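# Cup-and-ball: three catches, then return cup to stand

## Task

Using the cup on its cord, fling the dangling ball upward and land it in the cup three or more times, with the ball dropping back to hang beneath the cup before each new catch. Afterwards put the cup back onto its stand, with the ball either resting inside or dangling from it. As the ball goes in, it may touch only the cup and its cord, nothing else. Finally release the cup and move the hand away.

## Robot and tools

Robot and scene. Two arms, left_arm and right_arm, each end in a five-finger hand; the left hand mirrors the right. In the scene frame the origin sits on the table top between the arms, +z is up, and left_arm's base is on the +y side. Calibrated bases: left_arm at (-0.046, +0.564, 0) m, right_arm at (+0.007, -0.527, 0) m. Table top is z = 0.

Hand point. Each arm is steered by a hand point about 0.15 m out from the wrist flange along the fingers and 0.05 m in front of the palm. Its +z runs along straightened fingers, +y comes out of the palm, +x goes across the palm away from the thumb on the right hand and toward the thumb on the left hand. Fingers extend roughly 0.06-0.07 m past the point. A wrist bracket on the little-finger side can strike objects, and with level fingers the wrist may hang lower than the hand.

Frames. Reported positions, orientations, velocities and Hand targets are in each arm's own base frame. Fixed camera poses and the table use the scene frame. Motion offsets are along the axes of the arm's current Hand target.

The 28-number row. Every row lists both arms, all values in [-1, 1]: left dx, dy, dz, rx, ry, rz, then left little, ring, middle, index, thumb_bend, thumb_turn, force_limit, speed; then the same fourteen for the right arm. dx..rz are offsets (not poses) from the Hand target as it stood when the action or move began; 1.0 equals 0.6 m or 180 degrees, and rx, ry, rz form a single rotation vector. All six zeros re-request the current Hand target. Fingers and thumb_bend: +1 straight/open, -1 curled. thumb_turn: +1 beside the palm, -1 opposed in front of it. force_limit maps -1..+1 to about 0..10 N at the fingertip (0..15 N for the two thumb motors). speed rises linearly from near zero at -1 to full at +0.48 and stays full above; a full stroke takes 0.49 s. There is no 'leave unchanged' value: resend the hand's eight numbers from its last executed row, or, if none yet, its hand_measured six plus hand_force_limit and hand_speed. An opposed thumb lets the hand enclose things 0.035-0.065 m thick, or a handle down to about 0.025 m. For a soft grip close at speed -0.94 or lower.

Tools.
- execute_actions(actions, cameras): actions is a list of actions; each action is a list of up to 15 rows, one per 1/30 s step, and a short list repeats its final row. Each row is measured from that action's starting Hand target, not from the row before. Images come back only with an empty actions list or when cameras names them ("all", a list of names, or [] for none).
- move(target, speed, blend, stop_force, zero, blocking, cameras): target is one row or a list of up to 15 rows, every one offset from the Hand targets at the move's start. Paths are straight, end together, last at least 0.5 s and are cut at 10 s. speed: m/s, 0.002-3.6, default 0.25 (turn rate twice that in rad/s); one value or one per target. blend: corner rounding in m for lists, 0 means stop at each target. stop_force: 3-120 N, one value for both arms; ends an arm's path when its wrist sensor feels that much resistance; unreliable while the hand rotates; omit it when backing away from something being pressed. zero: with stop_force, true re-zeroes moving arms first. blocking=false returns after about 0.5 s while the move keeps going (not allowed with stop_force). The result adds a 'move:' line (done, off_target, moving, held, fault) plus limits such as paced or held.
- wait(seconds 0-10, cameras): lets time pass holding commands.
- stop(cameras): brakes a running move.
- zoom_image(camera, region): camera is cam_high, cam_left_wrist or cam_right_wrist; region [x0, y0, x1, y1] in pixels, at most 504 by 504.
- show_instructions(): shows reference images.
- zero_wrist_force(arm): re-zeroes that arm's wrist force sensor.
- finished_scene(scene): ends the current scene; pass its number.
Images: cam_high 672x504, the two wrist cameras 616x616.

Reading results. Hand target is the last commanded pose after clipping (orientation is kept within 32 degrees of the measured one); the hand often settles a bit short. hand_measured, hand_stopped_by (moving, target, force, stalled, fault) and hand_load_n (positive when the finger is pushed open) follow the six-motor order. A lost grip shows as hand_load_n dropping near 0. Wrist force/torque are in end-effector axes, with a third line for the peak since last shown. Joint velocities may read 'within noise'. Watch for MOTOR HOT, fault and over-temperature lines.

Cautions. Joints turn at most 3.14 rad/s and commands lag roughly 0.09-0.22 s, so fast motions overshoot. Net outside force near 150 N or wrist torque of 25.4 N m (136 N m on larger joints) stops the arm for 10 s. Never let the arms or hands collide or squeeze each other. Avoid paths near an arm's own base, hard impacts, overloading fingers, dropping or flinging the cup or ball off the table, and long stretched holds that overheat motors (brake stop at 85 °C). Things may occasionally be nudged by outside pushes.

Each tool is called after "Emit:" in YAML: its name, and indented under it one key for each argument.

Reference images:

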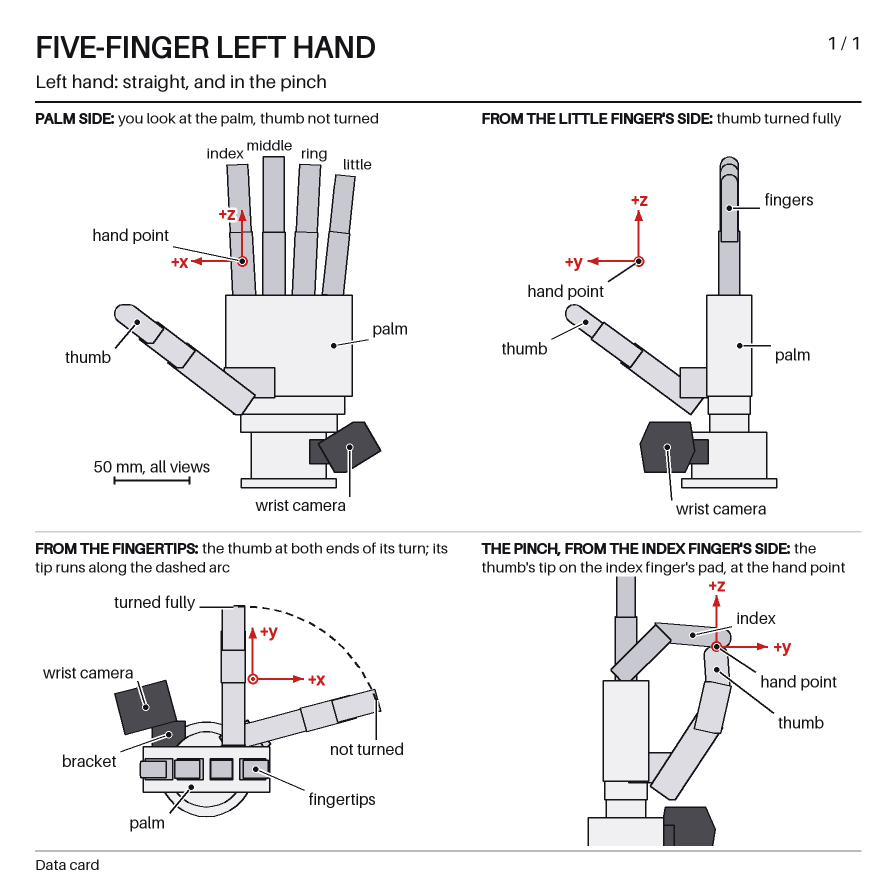

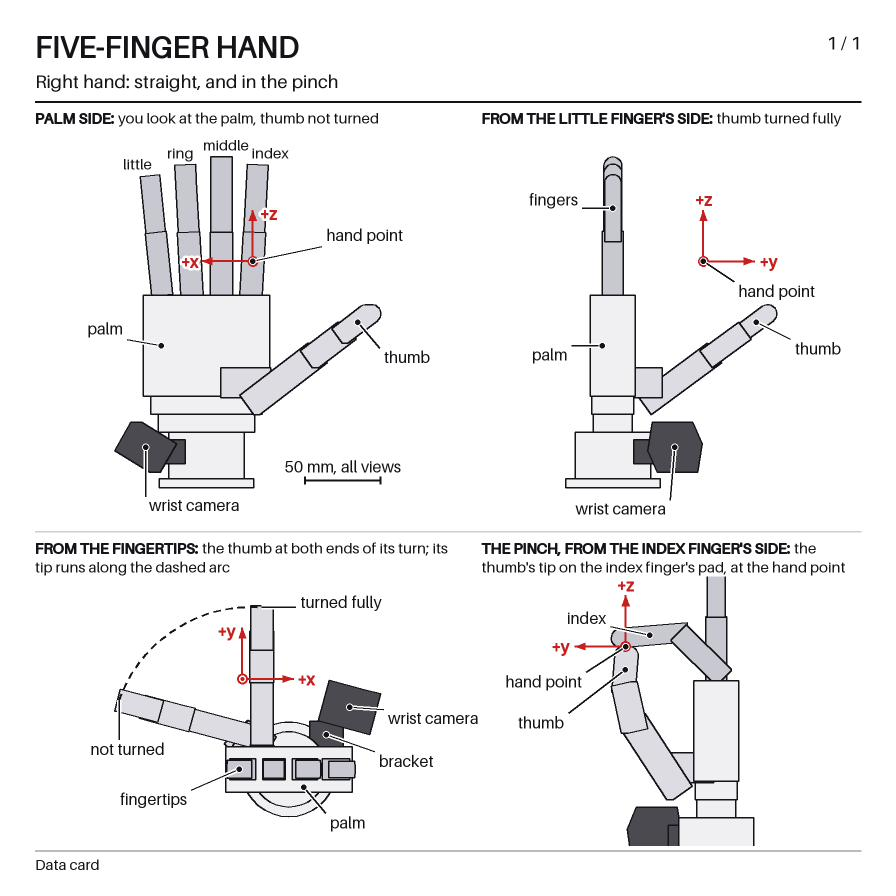

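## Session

Emit:
execute_actions:
  actions: []

Scene clock: 0.00 s.
left_arm: end_effector_position=(+0.5191, +0.5251, +0.3971) hand_measured=(+1.000, +1.000, +1.000, +1.000, +1.000, +1.000) hand_load_n=(+0.0, +0.0, +0.0, +0.0, +0.0, -0.5) hand_stopped_by=(target, target, target, target, target, target) hand_force_limit=0.00 hand_speed=-0.80 end_effector_quat_wxyz=(+0.267, +0.357, +0.708, +0.548) | right_arm: end_effector_position=(+0.1028, -0.5383, +0.2147) hand_measured=(+1.000, +1.000, +1.000, +1.000, +1.000, +1.000) hand_load_n=(+0.0, +0.0, +0.0, +0.0, +0.0, +0.0) hand_stopped_by=(target, target, target, target, target, target) hand_force_limit=0.00 hand_speed=-0.80 end_effector_quat_wxyz=(+0.014, +0.892, -0.443, -0.085)
Joint positions: left_arm=[4.228 -1.817 -1.52 3.053 -1.15 0.131] | right_arm=[-1.432 -0.874 0.99 1.53 1.727 1.066]
Joint velocities: within noise
Joint torques (N m): no reading
Wrist force (N): no reading
Wrist torque (N m): no reading
Wrist force, peak (N): no reading
Hand target: left_arm +0.5191, +0.5251, +0.3971; +0.267, +0.357, +0.708, +0.548 | right_arm +0.1028, -0.5383, +0.2147; +0.014, +0.892, -0.443, -0.085
camera_calibration:
cam_left_wrist: T_world_to_cam=[[-0.372072, 0.0948946, -0.92334, 0.515756], [-0.85557, 0.350696, 0.380805, 0.103383], [0.359948, 0.931669, -0.0492953, -0.548511], [0, 0, 0, 1]] pos_world=[0.477786, 0.425832, 0.409811]
cam_right_wrist: T_world_to_cam=[[-0.604662, -0.794307, 0.0588292, -0.378921], [-0.599846, 0.50273, 0.622452, 0.207706], [-0.523993, 0.341085, -0.780444, 0.522794], [0, 0, 0, 1]] pos_world=[0.169414, -0.583717, 0.301016]

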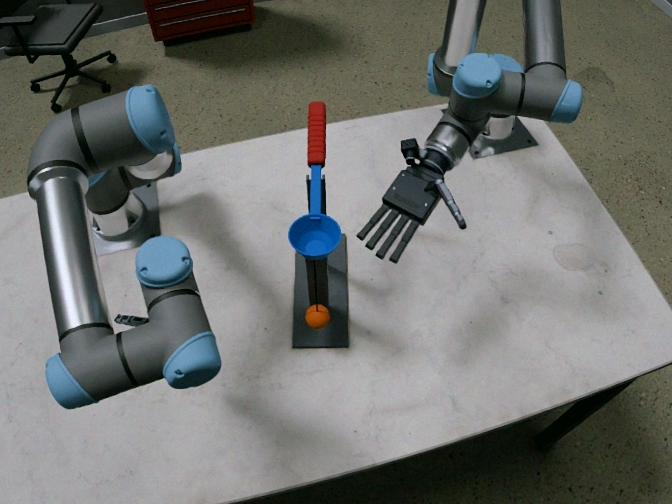

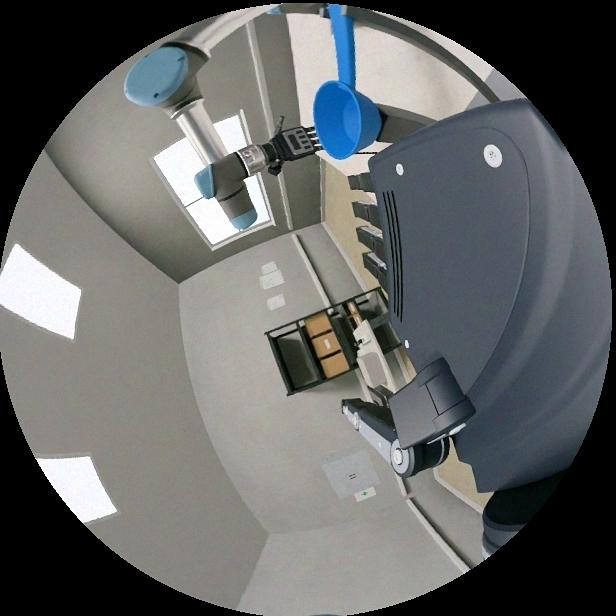

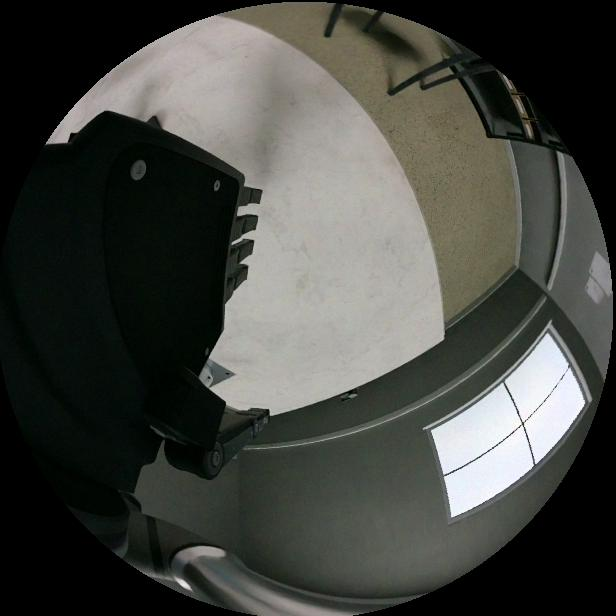

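Emit:
zoom_image:
  camera: "cam_high"
  region: [260, 90, 380, 180]

Emit:
zoom_image:
  camera: "cam_high"
  region: [260, 160, 380, 250]

Emit:
zoom_image:
  camera: "cam_high"
  region: [260, 240, 380, 360]

Emit:
zoom_image:
  camera: "cam_left_wrist"
  region: [260, 0, 460, 180]

Scaled by 4.200 from the camera's 672x504 image, which has a finer 960x720 frame.

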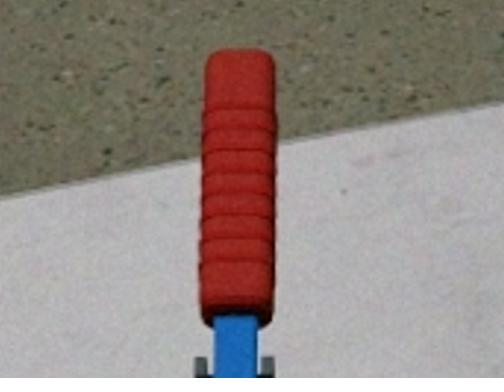

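Scaled by 4.200 from the camera's 672x504 image, which has a finer 960x720 frame.

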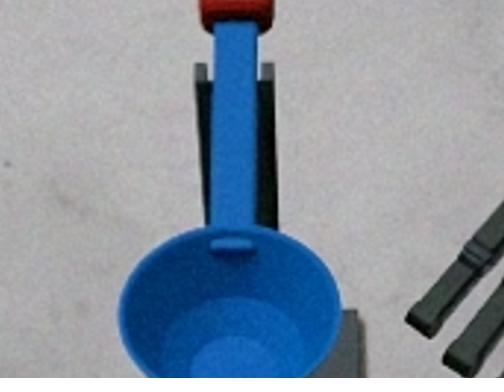

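Scaled by 4.200 from the camera's 672x504 image, which has a finer 960x720 frame.

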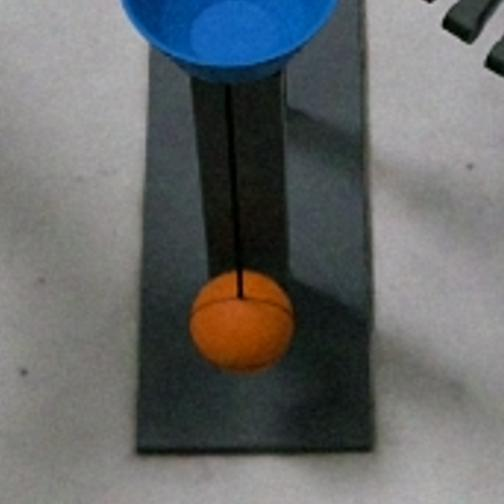

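Scaled by 2.520 from the camera's 616x616 image, which has a finer 880x880 frame.

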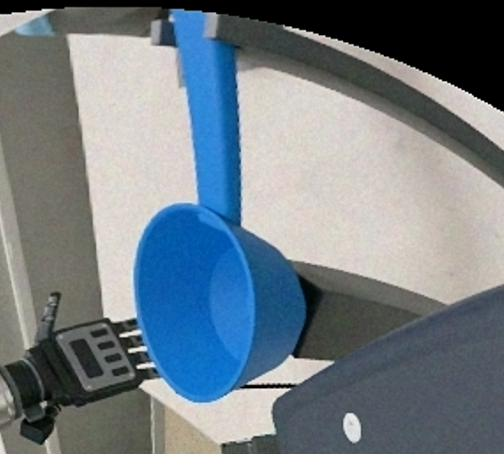

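Emit:
move:
  target:
    - [0.1242,-0.0580,-0.2118,0,0,0,1,1,1,1,1,1,0,-0.8,-0.1078,-0.2128,-0.3532,0.5374,0.2180,0.2356,1,1,1,1,1,-1,0.5,-0.75]
    - [0.0989,-0.1228,-0.4276,0.576,-0.130,0.3246,1,1,1,1,1,1,0,-0.8,-0.1531,-0.8617,-0.4637,0.5374,0.2180,0.2356,1,1,1,1,1,-1,0.5,-0.75]
  speed: 0.4
  cameras: ["all"]

Scene clock: 45.77 s.
left_arm: end_effector_position=(+0.2705, +0.4116, +0.3922) hand_measured=(+1.000, +1.000, +1.000, +1.000, +1.000, +1.000) hand_load_n=(+0.0, -0.5, +0.0, +0.0, +0.0, +0.0) hand_stopped_by=(target, target, target, target, target, target) hand_force_limit=0.00 hand_speed=-0.80 end_effector_quat_wxyz=(-0.246, +0.763, +0.561, -0.206) | right_arm: end_effector_position=(+0.5016, -0.1658, +0.4498) hand_measured=(+1.000, +1.000, +1.000, +1.000, +1.000, -1.000) hand_load_n=(-0.5, +0.0, +0.0, +0.0, +0.0, +0.0) hand_stopped_by=(target, target, target, target, target, target) hand_force_limit=0.50 hand_speed=-0.75 end_effector_quat_wxyz=(+0.475, -0.391, +0.582, -0.532)
Joint positions: left_arm=[4.186 -2.081 -0.871 1.167 -2.193 1.28] | right_arm=[-1.001 -1.798 2.261 2.654 -0.821 0.154]
Joint torques (N m): left_arm=[11.18 51.56 29.41 -1.7 -2.2 1.67] | right_arm=[7.8 -21.05 -12.77 -0.79 -0.02 0.29]
Wrist force (N): left_arm=[0.2 -0.1 0.0] | right_arm=[0.6 1.2 1.3]
Wrist torque (N m): left_arm=[-0.27 -0.10 0.15] | right_arm=[0.31 -0.02 0.22]
Wrist force, peak (N): left_arm=[0.5 -0.5 -0.2] | right_arm=[-0.3 1.7 1.6]
Hand target: left_arm +0.2704, +0.4116, +0.3923; -0.246, +0.763, +0.561, -0.206 | right_arm +0.5016, -0.1657, +0.4499; +0.475, -0.390, +0.582, -0.532
Off the commanded pose: left_arm 0.000 m, 0 deg | right_arm 0.000 m, 0 deg.
move: done
camera_calibration:
cam_left_wrist: T_world_to_cam=[[-0.64339, 0.516943, 0.564641, -0.254416], [0.733501, 0.627419, 0.261383, -0.564537], [-0.219146, 0.582336, -0.782854, 0.234636], [0, 0, 0, 1]] pos_world=[0.30182, 0.349083, 0.4749]
cam_right_wrist: T_world_to_cam=[[-0.0141418, -0.128229, -0.991644, 0.431055], [-0.256379, 0.959054, -0.120359, 0.350765], [0.966473, 0.252534, -0.0464379, -0.304121], [0, 0, 0, 1]] pos_world=[0.38995, -0.204327, 0.455548]

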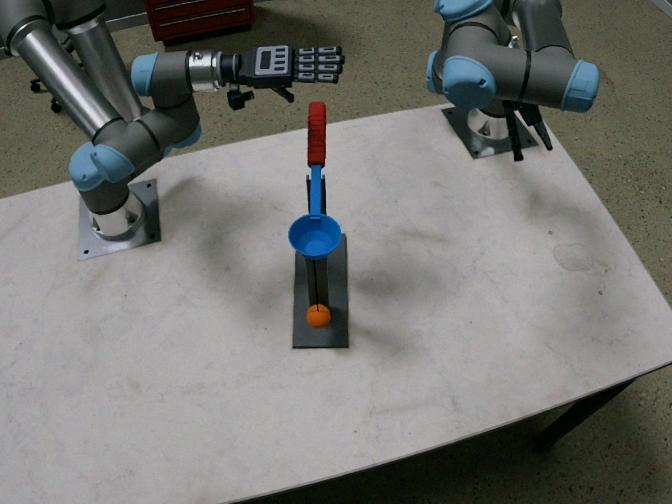

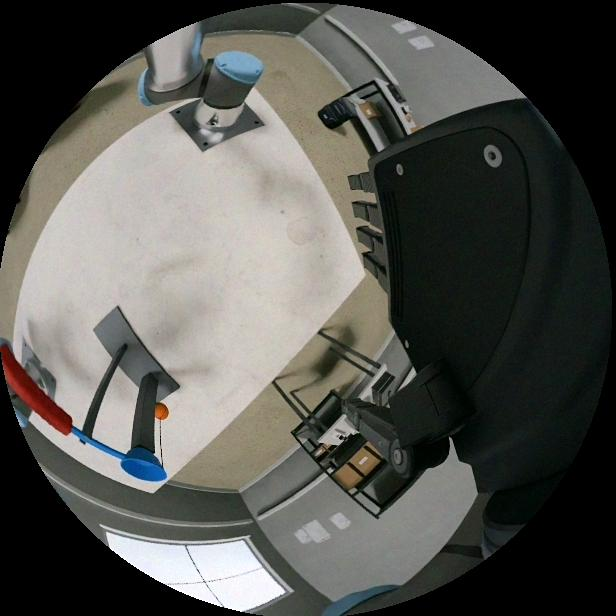

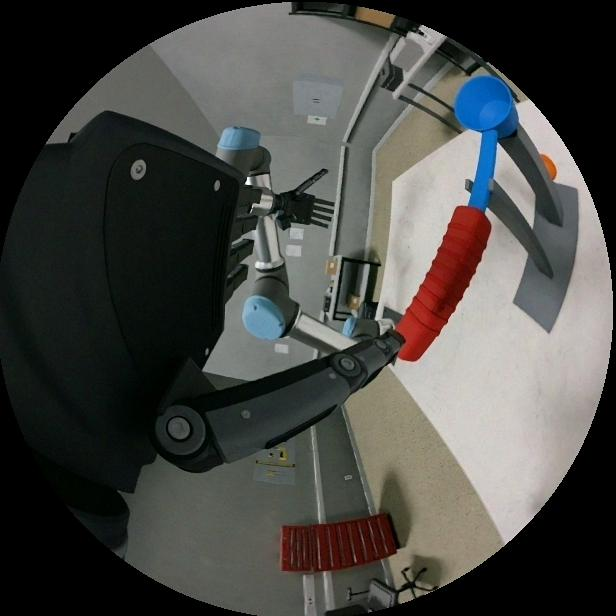

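Emit:
zoom_image:
  camera: "cam_left_wrist"
  region: [0, 330, 200, 500]

Emit:
zoom_image:
  camera: "cam_high"
  region: [260, 90, 380, 180]

Emit:
zoom_image:
  camera: "cam_high"
  region: [260, 190, 380, 280]

Scaled by 2.520 from the camera's 616x616 image, which has a finer 880x880 frame.

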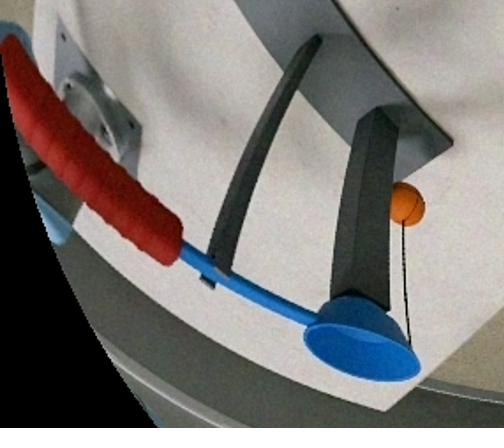

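Scaled by 4.200 from the camera's 672x504 image, which has a finer 960x720 frame.

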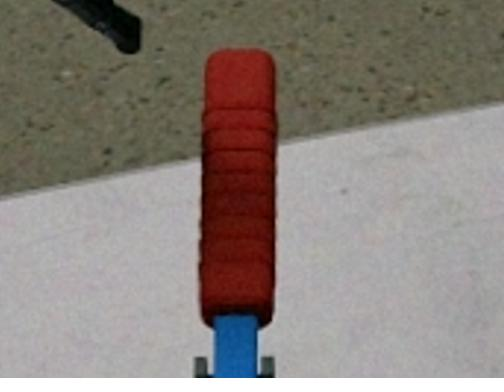

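Scaled by 4.200 from the camera's 672x504 image, which has a finer 960x720 frame.

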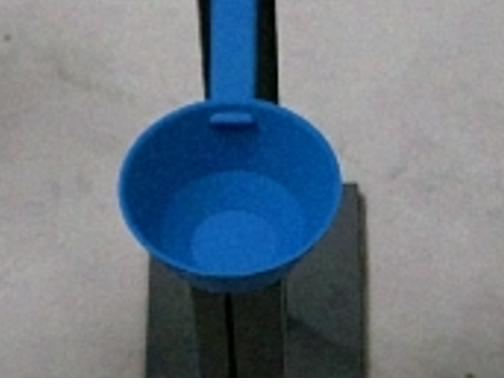

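Emit:
move:
  target: [0,0,0,0,0,0,1,1,1,1,1,1,0,-0.8,0.0624,0.2274,-0.0053,0,0,0,1,1,1,1,1,-1,0.5,-0.75]
  speed: 0.15
  cameras: ["cam_high", "cam_right_wrist"]

Emit:
zoom_image:
  camera: "cam_high"
  region: [260, 80, 380, 200]

Scene clock: 69.30 s.
left_arm: end_effector_position=(+0.2704, +0.4116, +0.3923) hand_measured=(+1.000, +1.000, +1.000, +1.000, +1.000, +1.000) hand_load_n=(+0.0, +0.0, +0.0, +0.0, +0.0, +0.0) hand_stopped_by=(target, target, target, target, target, target) hand_force_limit=0.00 hand_speed=-0.80 end_effector_quat_wxyz=(-0.246, +0.763, +0.561, -0.206) | right_arm: end_effector_position=(+0.4963, -0.1833, +0.3096) hand_measured=(+1.000, +1.000, +1.000, +1.000, +1.000, -1.000) hand_load_n=(-0.5, +0.0, +0.0, +0.0, +0.0, +0.0) hand_stopped_by=(target, target, target, target, target, target) hand_force_limit=0.50 hand_speed=-0.75 end_effector_quat_wxyz=(+0.475, -0.390, +0.582, -0.532)
Joint positions: left_arm=[4.186 -2.081 -0.871 1.167 -2.193 1.28] | right_arm=[-1.054 -1.475 2.451 2.141 -0.768 0.156]
Joint torques (N m): left_arm=[12.87 50.88 28.57 -4.56 -1.26 -0.47] | right_arm=[9.01 -11.56 -17.8 -2.07 -2.09 -1.89]
Wrist force (N): left_arm=[0.4 -0.2 -0.1] | right_arm=[0.5 1.3 0.7]
Wrist torque (N m): left_arm=[-0.29 -0.13 0.16] | right_arm=[0.37 0.02 0.16]
Wrist force, peak (N): left_arm=[0.8 -0.4 -0.2] | right_arm=[0.7 2.9 0.8]
Hand target: left_arm +0.2704, +0.4116, +0.3923; -0.246, +0.763, +0.561, -0.206 | right_arm +0.4963, -0.1833, +0.3095; +0.475, -0.390, +0.582, -0.532
Off the commanded pose: left_arm 0.000 m, 0 deg | right_arm 0.000 m, 0 deg.
move: done
camera_calibration:
cam_right_wrist: T_world_to_cam=[[-0.0141272, -0.127904, -0.991686, 0.289687], [-0.256357, 0.959098, -0.120049, 0.349206], [0.966479, 0.25253, -0.0463384, -0.30113], [0, 0, 0, 1]] pos_world=[0.38465, -0.221827, 0.315246]
Images, in order (width x height): cam_high 672x504, cam_right_wrist 616x616.

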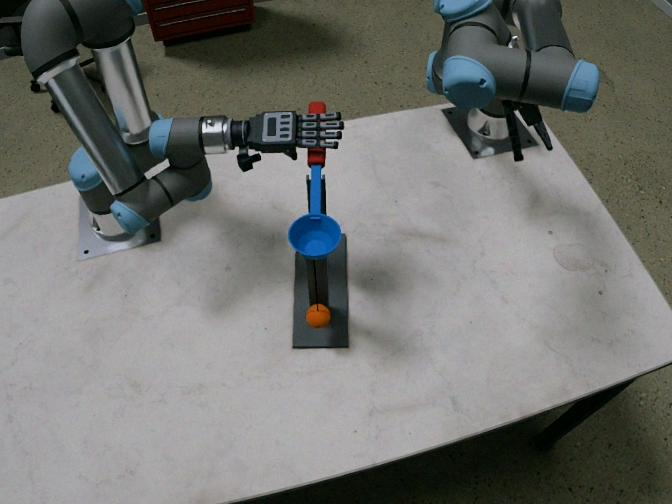

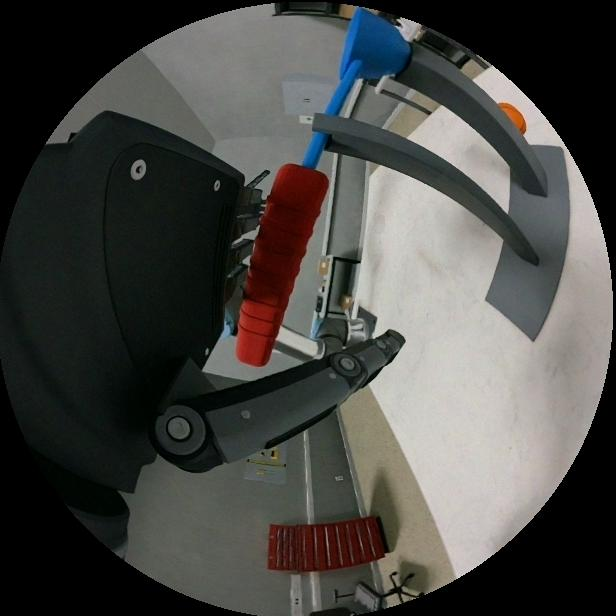

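Scaled by 4.200 from the camera's 672x504 image, which has a finer 960x720 frame.

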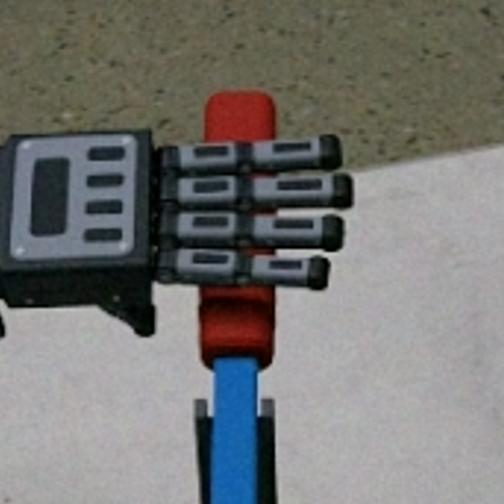

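Emit:
move:
  target: [0,0,0,0,0,0,1,1,1,1,1,1,0,-0.8,0.0050,0.0013,0.1132,0,0,0,1,1,1,1,1,-1,0.5,-0.75]
  speed: 0.08
  stop_force: 4

Emit:
move:
  target: [0,0,0,0,0,0,1,1,1,1,1,1,0,-0.8,0,0.0125,0,0,0,0,1,1,1,1,1,-1,0.5,-0.75]
  speed: 0.02
  stop_force: 3
  cameras: ["cam_high", "cam_right_wrist"]

Scene clock: 74.67 s.
left_arm: end_effector_position=(+0.2704, +0.4116, +0.3923) hand_measured=(+1.000, +1.000, +1.000, +1.000, +1.000, +1.000) hand_load_n=(+0.0, +0.0, +0.0, +0.0, +0.0, +0.0) hand_stopped_by=(target, target, target, target, target, target) hand_force_limit=0.00 hand_speed=-0.80 end_effector_quat_wxyz=(-0.246, +0.763, +0.561, -0.206) | right_arm: end_effector_position=(+0.5614, -0.2030, +0.3095) hand_measured=(+1.000, +1.000, +1.000, +1.000, +1.000, -1.000) hand_load_n=(+0.0, +0.0, +0.0, +0.0, +0.0, +0.0) hand_stopped_by=(target, target, target, target, target, target) hand_force_limit=0.50 hand_speed=-0.75 end_effector_quat_wxyz=(+0.475, -0.390, +0.582, -0.532)
Joint positions: left_arm=[4.186 -2.081 -0.871 1.167 -2.193 1.28] | right_arm=[-0.907 -1.336 2.269 2.187 -0.915 0.151]
Joint torques (N m): left_arm=[12.27 50.87 29.25 -4.12 -0.47 0.87] | right_arm=[-7.63 -34.05 -18.81 -2.66 1.67 -0.28]
Wrist force (N): left_arm=[0.4 -0.4 0.1] | right_arm=[0.4 1.3 0.7]
Wrist torque (N m): left_arm=[-0.33 -0.12 0.17] | right_arm=[0.36 0.00 0.21]
Wrist force, peak (N): left_arm=[0.6 -0.4 -0.3] | right_arm=[0.2 1.5 1.7]
Hand target: left_arm +0.2704, +0.4116, +0.3923; -0.246, +0.763, +0.561, -0.206 | right_arm +0.5614, -0.2030, +0.3095; +0.475, -0.390, +0.582, -0.532
Off the commanded pose: left_arm 0.000 m, 0 deg | right_arm 0.000 m, 0 deg.
move: done

Scene clock: 76.23 s.
left_arm: end_effector_position=(+0.2704, +0.4116, +0.3923) hand_measured=(+1.000, +1.000, +1.000, +1.000, +1.000, +1.000) hand_load_n=(+0.0, +0.0, +0.0, +0.0, +0.0, +0.0) hand_stopped_by=(target, target, target, target, target, target) hand_force_limit=0.00 hand_speed=-0.80 end_effector_quat_wxyz=(-0.246, +0.763, +0.561, -0.206) | right_arm: end_effector_position=(+0.5618, -0.2020, +0.3021) hand_measured=(+1.000, +1.000, +1.000, +1.000, +1.000, -1.000) hand_load_n=(+0.0, +0.0, +0.0, +0.0, +0.0, +0.0) hand_stopped_by=(target, target, target, target, target, target) hand_force_limit=0.50 hand_speed=-0.75 end_effector_quat_wxyz=(+0.475, -0.390, +0.582, -0.532)
Joint positions: left_arm=[4.186 -2.081 -0.871 1.167 -2.193 1.28] | right_arm=[-0.904 -1.318 2.275 2.163 -0.918 0.151]
Joint torques (N m): left_arm=[12.44 50.83 30.08 -3.93 -0.13 1.23] | right_arm=[-5.74 -33.98 -21.08 0.25 1.65 -2.36]
Wrist force (N): left_arm=[0.3 -0.1 -0.1] | right_arm=[0.2 0.2 1.0]
Wrist torque (N m): left_arm=[-0.26 -0.12 0.15] | right_arm=[0.29 0.04 0.22]
Wrist force, peak (N): left_arm=[0.5 -0.5 -0.3] | right_arm=[0.2 1.5 1.1]
Hand target: left_arm +0.2704, +0.4116, +0.3923; -0.246, +0.763, +0.561, -0.206 | right_arm +0.5618, -0.2020, +0.3021; +0.475, -0.390, +0.582, -0.532
Off the commanded pose: left_arm 0.000 m, 0 deg | right_arm 0.000 m, 0 deg.
move: done
camera_calibration:
cam_right_wrist: T_world_to_cam=[[-0.0141426, -0.128226, -0.991644, 0.2808], [-0.256379, 0.959054, -0.120356, 0.383139], [0.966473, 0.252534, -0.0464379, -0.36002], [0, 0, 0, 1]] pos_world=[0.45015, -0.240527, 0.307848]
Images, in order (width x height): cam_high 672x504, cam_right_wrist 616x616.

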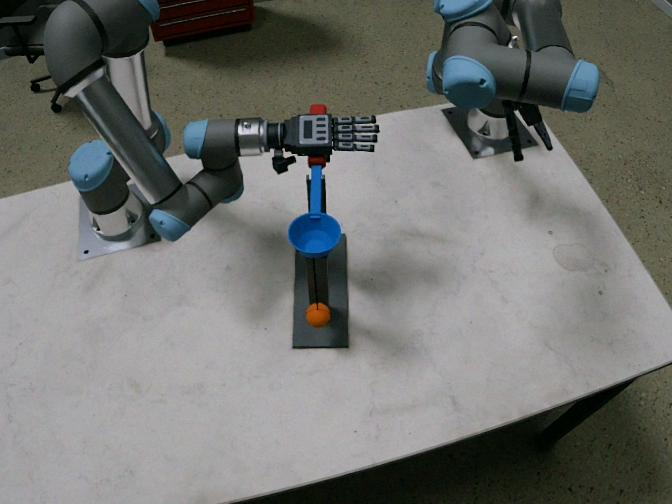

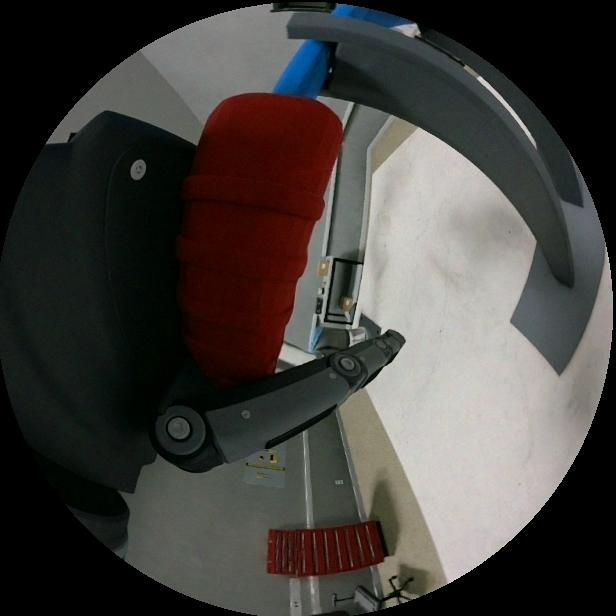

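Emit:
move:
  target: [0,0,0,0,0,0,1,1,1,1,1,1,0,-0.8,0,0,0,0,0,0,-0.6,-0.6,-0.55,-0.6,0.75,-1,0.85,-0.75]

Emit:
move:
  target: [0,0,0,0,0,0,1,1,1,1,1,1,0,-0.8,0,0,0,0,0,0,-1,-1,-1,-1,-1,-1,0.85,-0.92]
  cameras: ["all"]

Emit:
zoom_image:
  camera: "cam_high"
  region: [260, 90, 380, 180]

Emit:
zoom_image:
  camera: "cam_high"
  region: [260, 160, 380, 250]

Scene clock: 83.17 s.
left_arm: end_effector_position=(+0.2704, +0.4116, +0.3923) hand_measured=(+1.000, +1.000, +1.000, +1.000, +1.000, +1.000) hand_load_n=(+0.0, +0.0, +0.5, +0.0, +0.0, +0.0) hand_stopped_by=(target, target, target, target, target, target) hand_force_limit=0.00 hand_speed=-0.80 end_effector_quat_wxyz=(-0.246, +0.763, +0.561, -0.206) | right_arm: end_effector_position=(+0.5618, -0.2020, +0.3021) hand_measured=(-0.600, -0.600, -0.550, -0.600, +0.750, -1.000) hand_load_n=(+0.0, +0.0, +0.0, +0.0, +0.0, +0.0) hand_stopped_by=(target, target, target, target, target, target) hand_force_limit=0.85 hand_speed=-0.75 end_effector_quat_wxyz=(+0.475, -0.390, +0.582, -0.532)
Joint positions: left_arm=[4.186 -2.081 -0.871 1.167 -2.193 1.28] | right_arm=[-0.905 -1.318 2.275 2.163 -0.918 0.151]
Joint torques (N m): left_arm=[11.63 51.18 29.39 -3.17 -0.12 1.71] | right_arm=[-6.58 -33.13 -10.67 -0.94 1.9 -2.05]
Wrist force (N): left_arm=[0.6 -0.4 0.0] | right_arm=[0.4 0.4 1.0]
Wrist torque (N m): left_arm=[-0.31 -0.16 0.18] | right_arm=[0.31 0.01 0.23]
Wrist force, peak (N): left_arm=[0.6 -0.4 0.0] | right_arm=[0.7 0.6 1.1]
Hand target: left_arm +0.2704, +0.4116, +0.3923; -0.246, +0.763, +0.561, -0.206 | right_arm +0.5618, -0.2020, +0.3021; +0.475, -0.390, +0.582, -0.532
Off the commanded pose: left_arm 0.000 m, 0 deg | right_arm 0.000 m, 0 deg.
move: done

Scene clock: 85.60 s.
left_arm: end_effector_position=(+0.2704, +0.4116, +0.3923) hand_measured=(+1.000, +1.000, +1.000, +1.000, +1.000, +1.000) hand_load_n=(+0.0, +0.0, +0.0, +0.0, +0.0, +0.0) hand_stopped_by=(target, target, target, target, target, target) hand_force_limit=0.00 hand_speed=-0.80 end_effector_quat_wxyz=(-0.246, +0.763, +0.561, -0.206) | right_arm: end_effector_position=(+0.5618, -0.2020, +0.3021) hand_measured=(-1.000, -0.978, -0.988, -0.986, +0.502, -1.000) hand_load_n=(+1.0, +8.0, +9.5, +11.0, +14.0, +5.0) hand_stopped_by=(target, force, force, force, force, target) hand_force_limit=0.85 hand_speed=-0.92 end_effector_quat_wxyz=(+0.475, -0.390, +0.582, -0.532)
Joint positions: left_arm=[4.186 -2.081 -0.871 1.167 -2.193 1.28] | right_arm=[-0.905 -1.318 2.275 2.163 -0.918 0.151]
Joint torques (N m): left_arm=[11.36 50.24 29.36 -2.85 -0.09 1.68] | right_arm=[-6.95 -32.48 -8.94 -1.29 1.95 -1.96]
Wrist force (N): left_arm=[0.3 -0.2 -0.1] | right_arm=[0.7 4.0 0.7]
Wrist torque (N m): left_arm=[-0.27 -0.11 0.15] | right_arm=[0.58 0.01 0.75]
Wrist force, peak (N): left_arm=[0.7 -0.3 0.0] | right_arm=[0.9 5.6 1.2]
Hand target: left_arm +0.2704, +0.4116, +0.3923; -0.246, +0.763, +0.561, -0.206 | right_arm +0.5618, -0.2020, +0.3021; +0.475, -0.390, +0.582, -0.532
Off the commanded pose: left_arm 0.000 m, 0 deg | right_arm 0.000 m, 0 deg.
move: done
camera_calibration:
cam_left_wrist: T_world_to_cam=[[-0.64334, 0.516809, 0.56482, -0.254535], [0.73351, 0.627395, 0.261416, -0.564474], [-0.219263, 0.582481, -0.782713, 0.234531], [0, 0, 0, 1]] pos_world=[0.301719, 0.349084, 0.4749]
cam_right_wrist: T_world_to_cam=[[-0.0141426, -0.128226, -0.991644, 0.2808], [-0.256379, 0.959054, -0.120356, 0.383139], [0.966473, 0.252534, -0.0464379, -0.36002], [0, 0, 0, 1]] pos_world=[0.45015, -0.240527, 0.307848]

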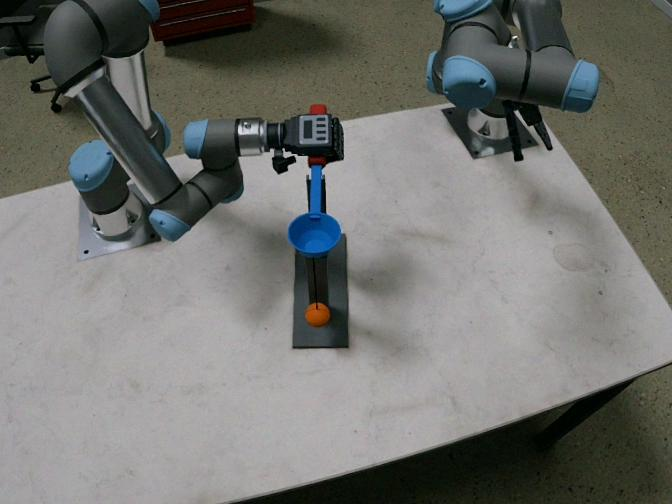

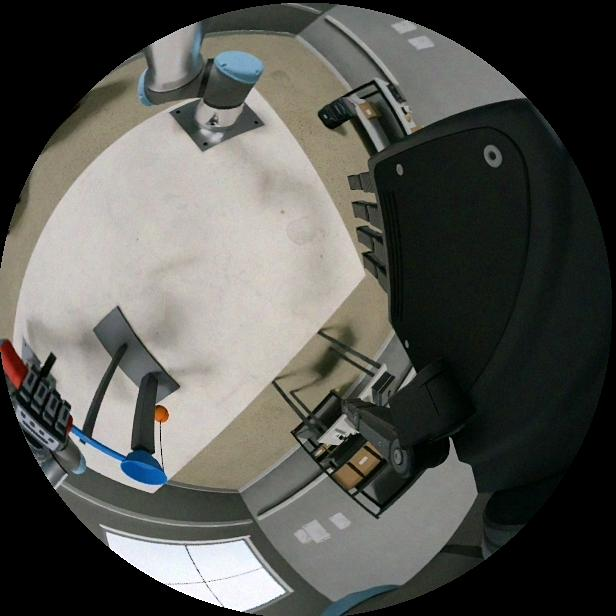

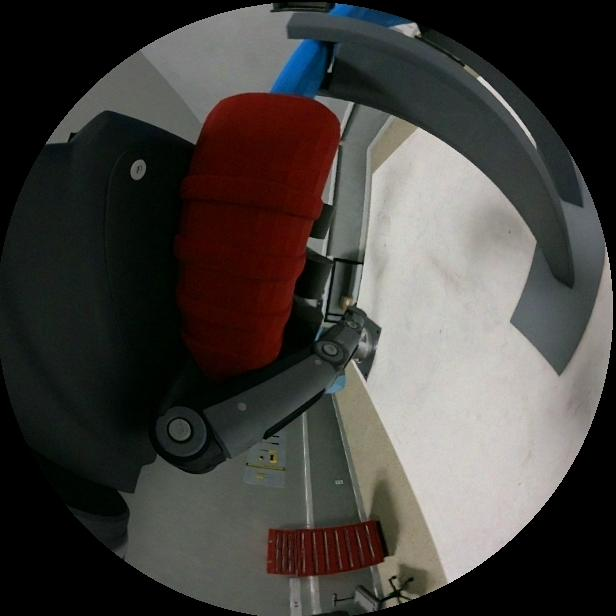

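Scaled by 4.200 from the camera's 672x504 image, which has a finer 960x720 frame.

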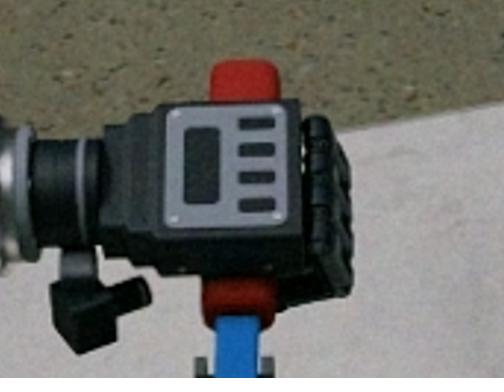

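Scaled by 4.200 from the camera's 672x504 image, which has a finer 960x720 frame.

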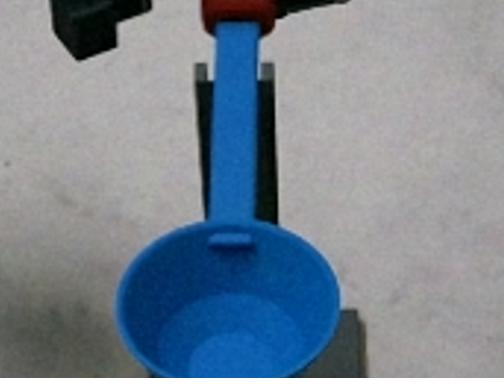

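Emit:
move:
  target:
    - [0,0,0,0,0,0,1,1,1,1,1,1,0,-0.8,-0.0299,-0.2144,0.0039,0,0,0,-1,-1,-1,-1,-1,-1,0.85,-0.92]
    - [0,0,0,0,0,0,1,1,1,1,1,1,0,-0.8,0.4614,-0.2845,-0.2673,0.0095,0.0679,-0.0012,-1,-1,-1,-1,-1,-1,0.85,-0.92]
  speed: [0.1, 0.197]
  cameras: ["cam_high", "cam_left_wrist"]

Emit:
wait:
  seconds: 0.2
  cameras: ["cam_high"]

Emit:
wait:
  seconds: 0.2
  cameras: ["cam_high"]

Scene clock: 108.47 s.
left_arm: end_effector_position=(+0.2704, +0.4116, +0.3923) hand_measured=(+1.000, +1.000, +1.000, +1.000, +1.000, +1.000) hand_load_n=(+0.0, +0.0, +0.0, +0.0, +0.0, +0.0) hand_stopped_by=(target, target, target, target, target, target) hand_force_limit=0.00 hand_speed=-0.80 end_effector_quat_wxyz=(-0.246, +0.763, +0.561, -0.206) | right_arm: end_effector_position=(+0.3303, -0.4499, +0.4303) hand_measured=(-1.000, -0.978, -0.988, -0.986, +0.502, -1.000) hand_load_n=(+1.5, +8.0, +9.0, +11.0, +14.0, +4.5) hand_stopped_by=(target, force, force, force, force, target) hand_force_limit=0.85 hand_speed=-0.92 end_effector_quat_wxyz=(+0.415, -0.326, +0.621, -0.580)
Joint positions: left_arm=[4.186 -2.081 -0.871 1.167 -2.193 1.28] | right_arm=[-1.693 -1.503 2.053 2.54 -0.344 0.187]
Joint torques (N m): left_arm=[10.73 50.85 28.69 -0.83 -0.03 1.64] | right_arm=[-5.66 -31.01 -15.84 -0.48 -1.61 -1.01]
Wrist force (N): left_arm=[0.3 -0.2 -0.1] | right_arm=[0.9 4.6 0.7]
Wrist torque (N m): left_arm=[-0.29 -0.12 0.16] | right_arm=[0.64 -0.01 0.70]
Wrist force, peak (N): left_arm=[0.6 -0.3 -0.5] | right_arm=[1.0 6.8 0.9]
Hand target: left_arm +0.2704, +0.4116, +0.3923; -0.246, +0.763, +0.561, -0.206 | right_arm +0.3302, -0.4499, +0.4303; +0.415, -0.326, +0.621, -0.580
Off the commanded pose: left_arm 0.000 m, 0 deg | right_arm 0.000 m, 0 deg.
move: done
camera_calibration:
cam_left_wrist: T_world_to_cam=[[-0.64334, 0.516809, 0.56482, -0.254535], [0.73351, 0.627395, 0.261416, -0.564474], [-0.219263, 0.582481, -0.782713, 0.234531], [0, 0, 0, 1]] pos_world=[0.301719, 0.349084, 0.4749]
Images, in order (width x height): cam_high 672x504, cam_left_wrist 616x616.

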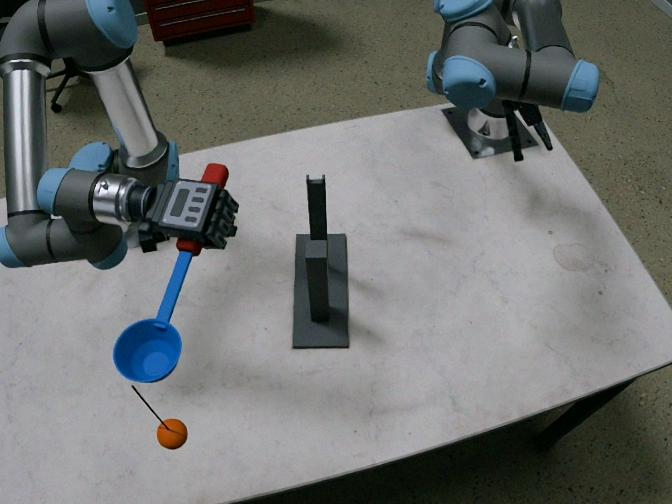

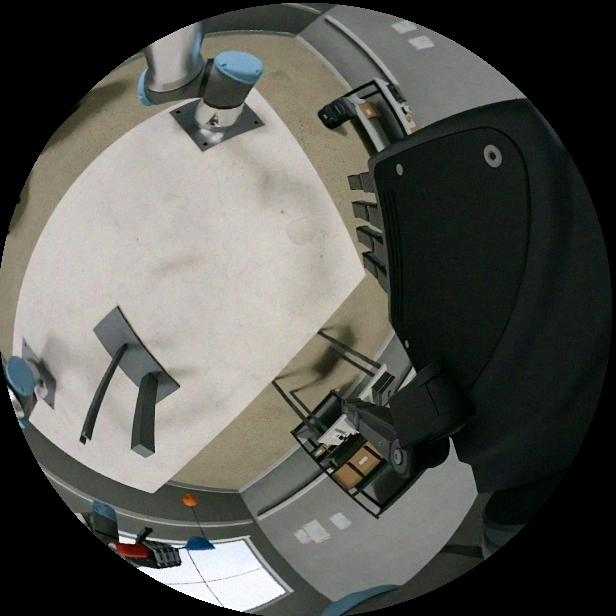

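Scene clock: 108.67 s.
left_arm: end_effector_position=(+0.2704, +0.4116, +0.3923) hand_measured=(+1.000, +1.000, +1.000, +1.000, +1.000, +1.000) hand_load_n=(+0.0, +0.0, +0.0, +0.0, +0.0, +0.0) hand_stopped_by=(target, target, target, target, target, target) hand_force_limit=0.00 hand_speed=-0.80 end_effector_quat_wxyz=(-0.246, +0.763, +0.561, -0.206) | right_arm: end_effector_position=(+0.3303, -0.4499, +0.4303) hand_measured=(-1.000, -0.978, -0.988, -0.986, +0.502, -1.000) hand_load_n=(+1.5, +8.0, +9.5, +10.5, +14.0, +5.0) hand_stopped_by=(target, force, force, force, force, target) hand_force_limit=0.85 hand_speed=-0.92 end_effector_quat_wxyz=(+0.415, -0.326, +0.621, -0.580)
Joint positions: left_arm=[4.186 -2.081 -0.871 1.167 -2.193 1.28] | right_arm=[-1.693 -1.503 2.053 2.54 -0.344 0.187]
Joint torques (N m): left_arm=[10.83 50.25 28.52 -0.94 0.02 1.66] | right_arm=[-6.47 -32.88 -15.9 0.21 -1.03 -2.43]
Wrist force (N): left_arm=[0.5 -0.3 0.0] | right_arm=[1.2 5.1 0.8]
Wrist torque (N m): left_arm=[-0.30 -0.14 0.17] | right_arm=[0.65 -0.04 0.72]
Wrist force, peak (N): left_arm=[0.6 -0.2 -0.2] | right_arm=[0.8 5.5 0.7]
Hand target: left_arm +0.2704, +0.4116, +0.3923; -0.246, +0.763, +0.561, -0.206 | right_arm +0.3302, -0.4499, +0.4303; +0.415, -0.326, +0.621, -0.580
Off the commanded pose: left_arm 0.000 m, 0 deg | right_arm 0.000 m, 0 deg.
wait: 0.20 s; at rest by 0.17 s
Images, in order (width x height): cam_high 672x504.

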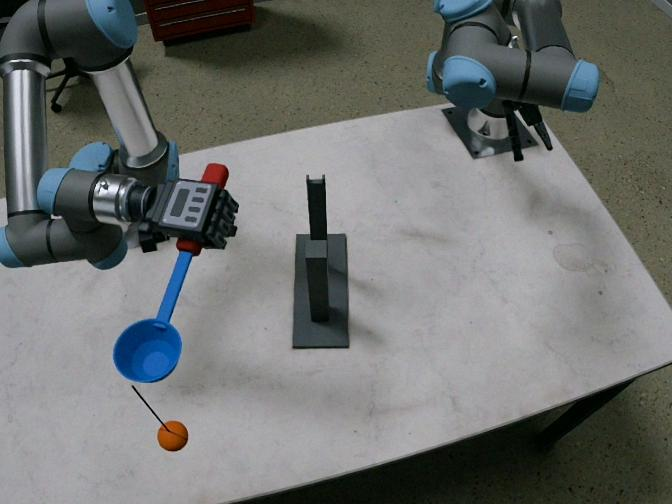

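Scene clock: 108.87 s.
left_arm: end_effector_position=(+0.2704, +0.4116, +0.3923) hand_measured=(+1.000, +1.000, +1.000, +1.000, +1.000, +1.000) hand_load_n=(+0.0, +0.0, +0.0, +0.0, +0.0, +0.0) hand_stopped_by=(target, target, target, target, target, target) hand_force_limit=0.00 hand_speed=-0.80 end_effector_quat_wxyz=(-0.246, +0.763, +0.561, -0.206) | right_arm: end_effector_position=(+0.3303, -0.4499, +0.4303) hand_measured=(-1.000, -0.978, -0.988, -0.986, +0.502, -1.000) hand_load_n=(+1.5, +8.0, +9.5, +10.5, +13.5, +5.0) hand_stopped_by=(target, force, force, force, force, target) hand_force_limit=0.85 hand_speed=-0.92 end_effector_quat_wxyz=(+0.415, -0.326, +0.621, -0.580)
Joint positions: left_arm=[4.186 -2.081 -0.871 1.167 -2.193 1.28] | right_arm=[-1.694 -1.503 2.053 2.54 -0.344 0.187]
Joint torques (N m): left_arm=[10.64 50.41 28.84 -0.86 0.02 1.75] | right_arm=[-7.79 -33.28 -17.19 0.32 -0.54 -2.71]
Wrist force (N): left_arm=[0.4 -0.4 -0.1] | right_arm=[0.8 4.6 0.9]
Wrist torque (N m): left_arm=[-0.31 -0.13 0.17] | right_arm=[0.61 0.00 0.69]
Wrist force, peak (N): left_arm=[0.6 -0.3 -0.2] | right_arm=[0.8 5.4 0.8]
Hand target: left_arm +0.2704, +0.4116, +0.3923; -0.246, +0.763, +0.561, -0.206 | right_arm +0.3302, -0.4499, +0.4303; +0.415, -0.326, +0.621, -0.580
Off the commanded pose: left_arm 0.000 m, 0 deg | right_arm 0.000 m, 0 deg.
wait: 0.20 s; at rest by 0.17 s
Images, in order (width x height): cam_high 672x504.

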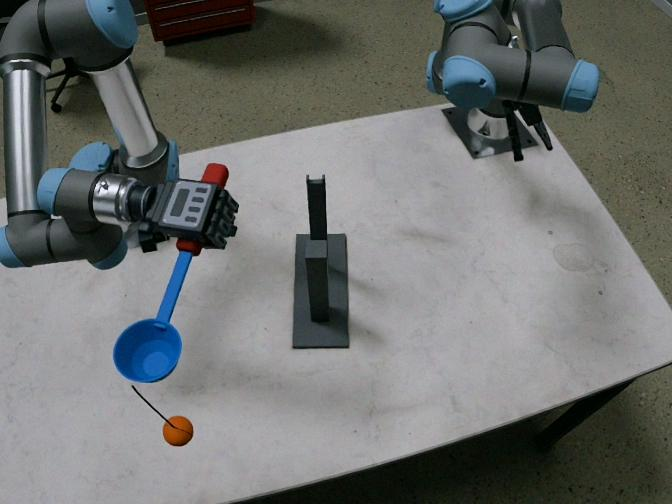

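Emit:
move:
  target: [0,0,0,0,0,0,1,1,1,1,1,1,0,-0.8,-0.0402,-0.3226,0.0055,0,0,0,-1,-1,-1,-1,-1,-1,0.85,-0.92]
  speed: 0.12
  cameras: ["cam_high"]

Emit:
zoom_image:
  camera: "cam_high"
  region: [100, 370, 260, 490]

Scene clock: 117.67 s.
left_arm: end_effector_position=(+0.2704, +0.4116, +0.3923) hand_measured=(+1.000, +1.000, +1.000, +1.000, +1.000, +1.000) hand_load_n=(+0.0, +0.0, +0.0, +0.0, +0.0, -0.5) hand_stopped_by=(target, target, target, target, target, target) hand_force_limit=0.00 hand_speed=-0.80 end_effector_quat_wxyz=(-0.246, +0.763, +0.561, -0.206) | right_arm: end_effector_position=(+0.3289, -0.4522, +0.6254) hand_measured=(-1.000, -0.978, -0.988, -0.986, +0.502, -1.000) hand_load_n=(+1.5, +8.0, +9.5, +10.5, +14.0, +5.0) hand_stopped_by=(target, force, force, force, force, target) hand_force_limit=0.85 hand_speed=-0.92 end_effector_quat_wxyz=(+0.415, -0.326, +0.621, -0.580)
Joint positions: left_arm=[4.186 -2.081 -0.871 1.167 -2.193 1.28] | right_arm=[-1.697 -1.634 1.659 3.064 -0.341 0.187]
Joint torques (N m): left_arm=[10.33 50.47 27.98 -0.97 -0.02 1.54] | right_arm=[8.7 -12.17 -24.28 -1.84 -2.2 0.94]
Wrist force (N): left_arm=[0.4 -0.2 -0.1] | right_arm=[0.9 4.9 1.1]
Wrist torque (N m): left_arm=[-0.27 -0.14 0.17] | right_arm=[0.63 -0.02 0.77]
Wrist force, peak (N): left_arm=[0.7 -0.4 -0.3] | right_arm=[0.9 6.9 0.9]
Hand target: left_arm +0.2704, +0.4116, +0.3923; -0.246, +0.763, +0.561, -0.206 | right_arm +0.3289, -0.4523, +0.6254; +0.415, -0.326, +0.621, -0.580
Off the commanded pose: left_arm 0.000 m, 0 deg | right_arm 0.000 m, 0 deg.
move: done
Images, in order (width x height): cam_high 672x504.

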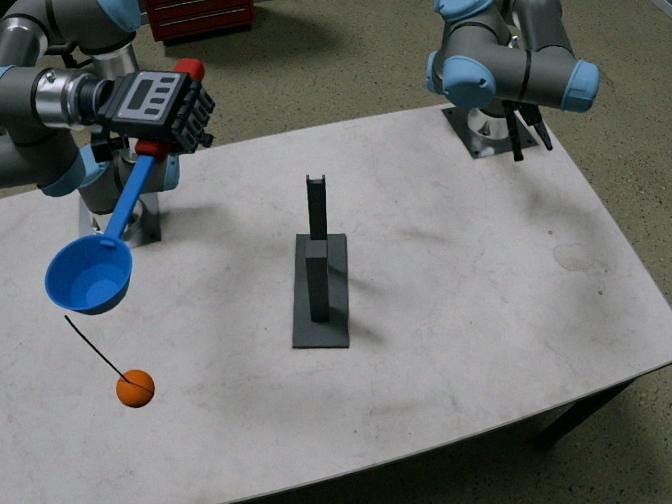

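Scaled by 3.150 from the camera's 672x504 image, which has a finer 960x720 frame.

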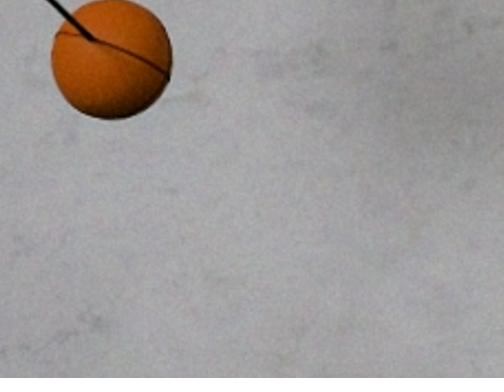

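Emit:
move:
  target: [0,0,0,0,0,0,1,1,1,1,1,1,0,-0.8,0.0892,0.6441,-0.0105,0,0,0,-1,-1,-1,-1,-1,-1,0.85,-0.92]
  speed: 0.15
  cameras: ["cam_high"]

Emit:
zoom_image:
  camera: "cam_high"
  region: [120, 400, 230, 504]

Scene clock: 123.07 s.
left_arm: end_effector_position=(+0.2704, +0.4116, +0.3923) hand_measured=(+1.000, +1.000, +1.000, +1.000, +1.000, +1.000) hand_load_n=(+0.0, +0.0, +0.0, +0.0, +0.0, -0.5) hand_stopped_by=(target, target, target, target, target, target) hand_force_limit=0.00 hand_speed=-0.80 end_effector_quat_wxyz=(-0.246, +0.763, +0.561, -0.206) | right_arm: end_effector_position=(+0.3295, -0.4525, +0.2352) hand_measured=(-1.000, -0.978, -0.988, -0.986, +0.502, -1.000) hand_load_n=(+1.0, +8.0, +9.0, +10.5, +14.0, +4.5) hand_stopped_by=(target, force, force, force, force, target) hand_force_limit=0.85 hand_speed=-0.92 end_effector_quat_wxyz=(+0.415, -0.326, +0.621, -0.580)
Joint positions: left_arm=[4.186 -2.081 -0.871 1.167 -2.193 1.28] | right_arm=[-1.695 -1.093 2.215 1.967 -0.343 0.188]
Joint torques (N m): left_arm=[10.57 50.7 27.9 -0.88 -0.04 1.7] | right_arm=[-7.17 -28.09 -11.13 -0.99 1.1 -2.81]
Wrist force (N): left_arm=[0.4 -0.1 -0.2] | right_arm=[1.1 5.1 0.9]
Wrist torque (N m): left_arm=[-0.26 -0.15 0.16] | right_arm=[0.59 -0.05 0.71]
Wrist force, peak (N): left_arm=[0.6 -0.4 -0.2] | right_arm=[1.3 7.1 0.8]
Hand target: left_arm +0.2704, +0.4116, +0.3923; -0.246, +0.763, +0.561, -0.206 | right_arm +0.3295, -0.4524, +0.2352; +0.415, -0.326, +0.621, -0.580
Off the commanded pose: left_arm 0.000 m, 0 deg | right_arm 0.000 m, 0 deg.
move: done
Images, in order (width x height): cam_high 672x504.

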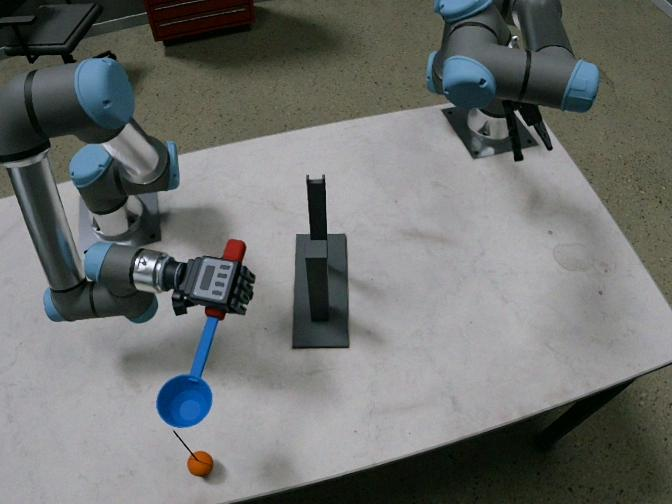

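Scaled by 4.582 from the camera's 672x504 image, which has a finer 960x720 frame.

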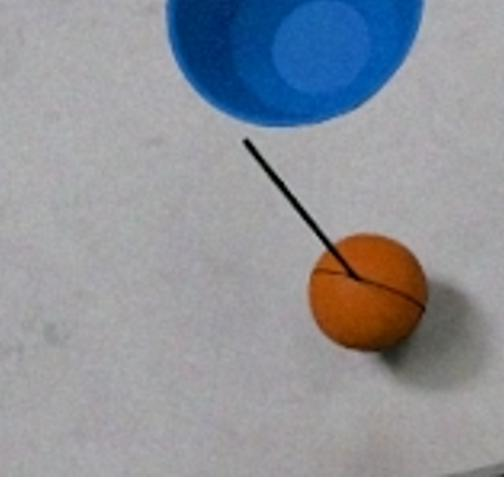

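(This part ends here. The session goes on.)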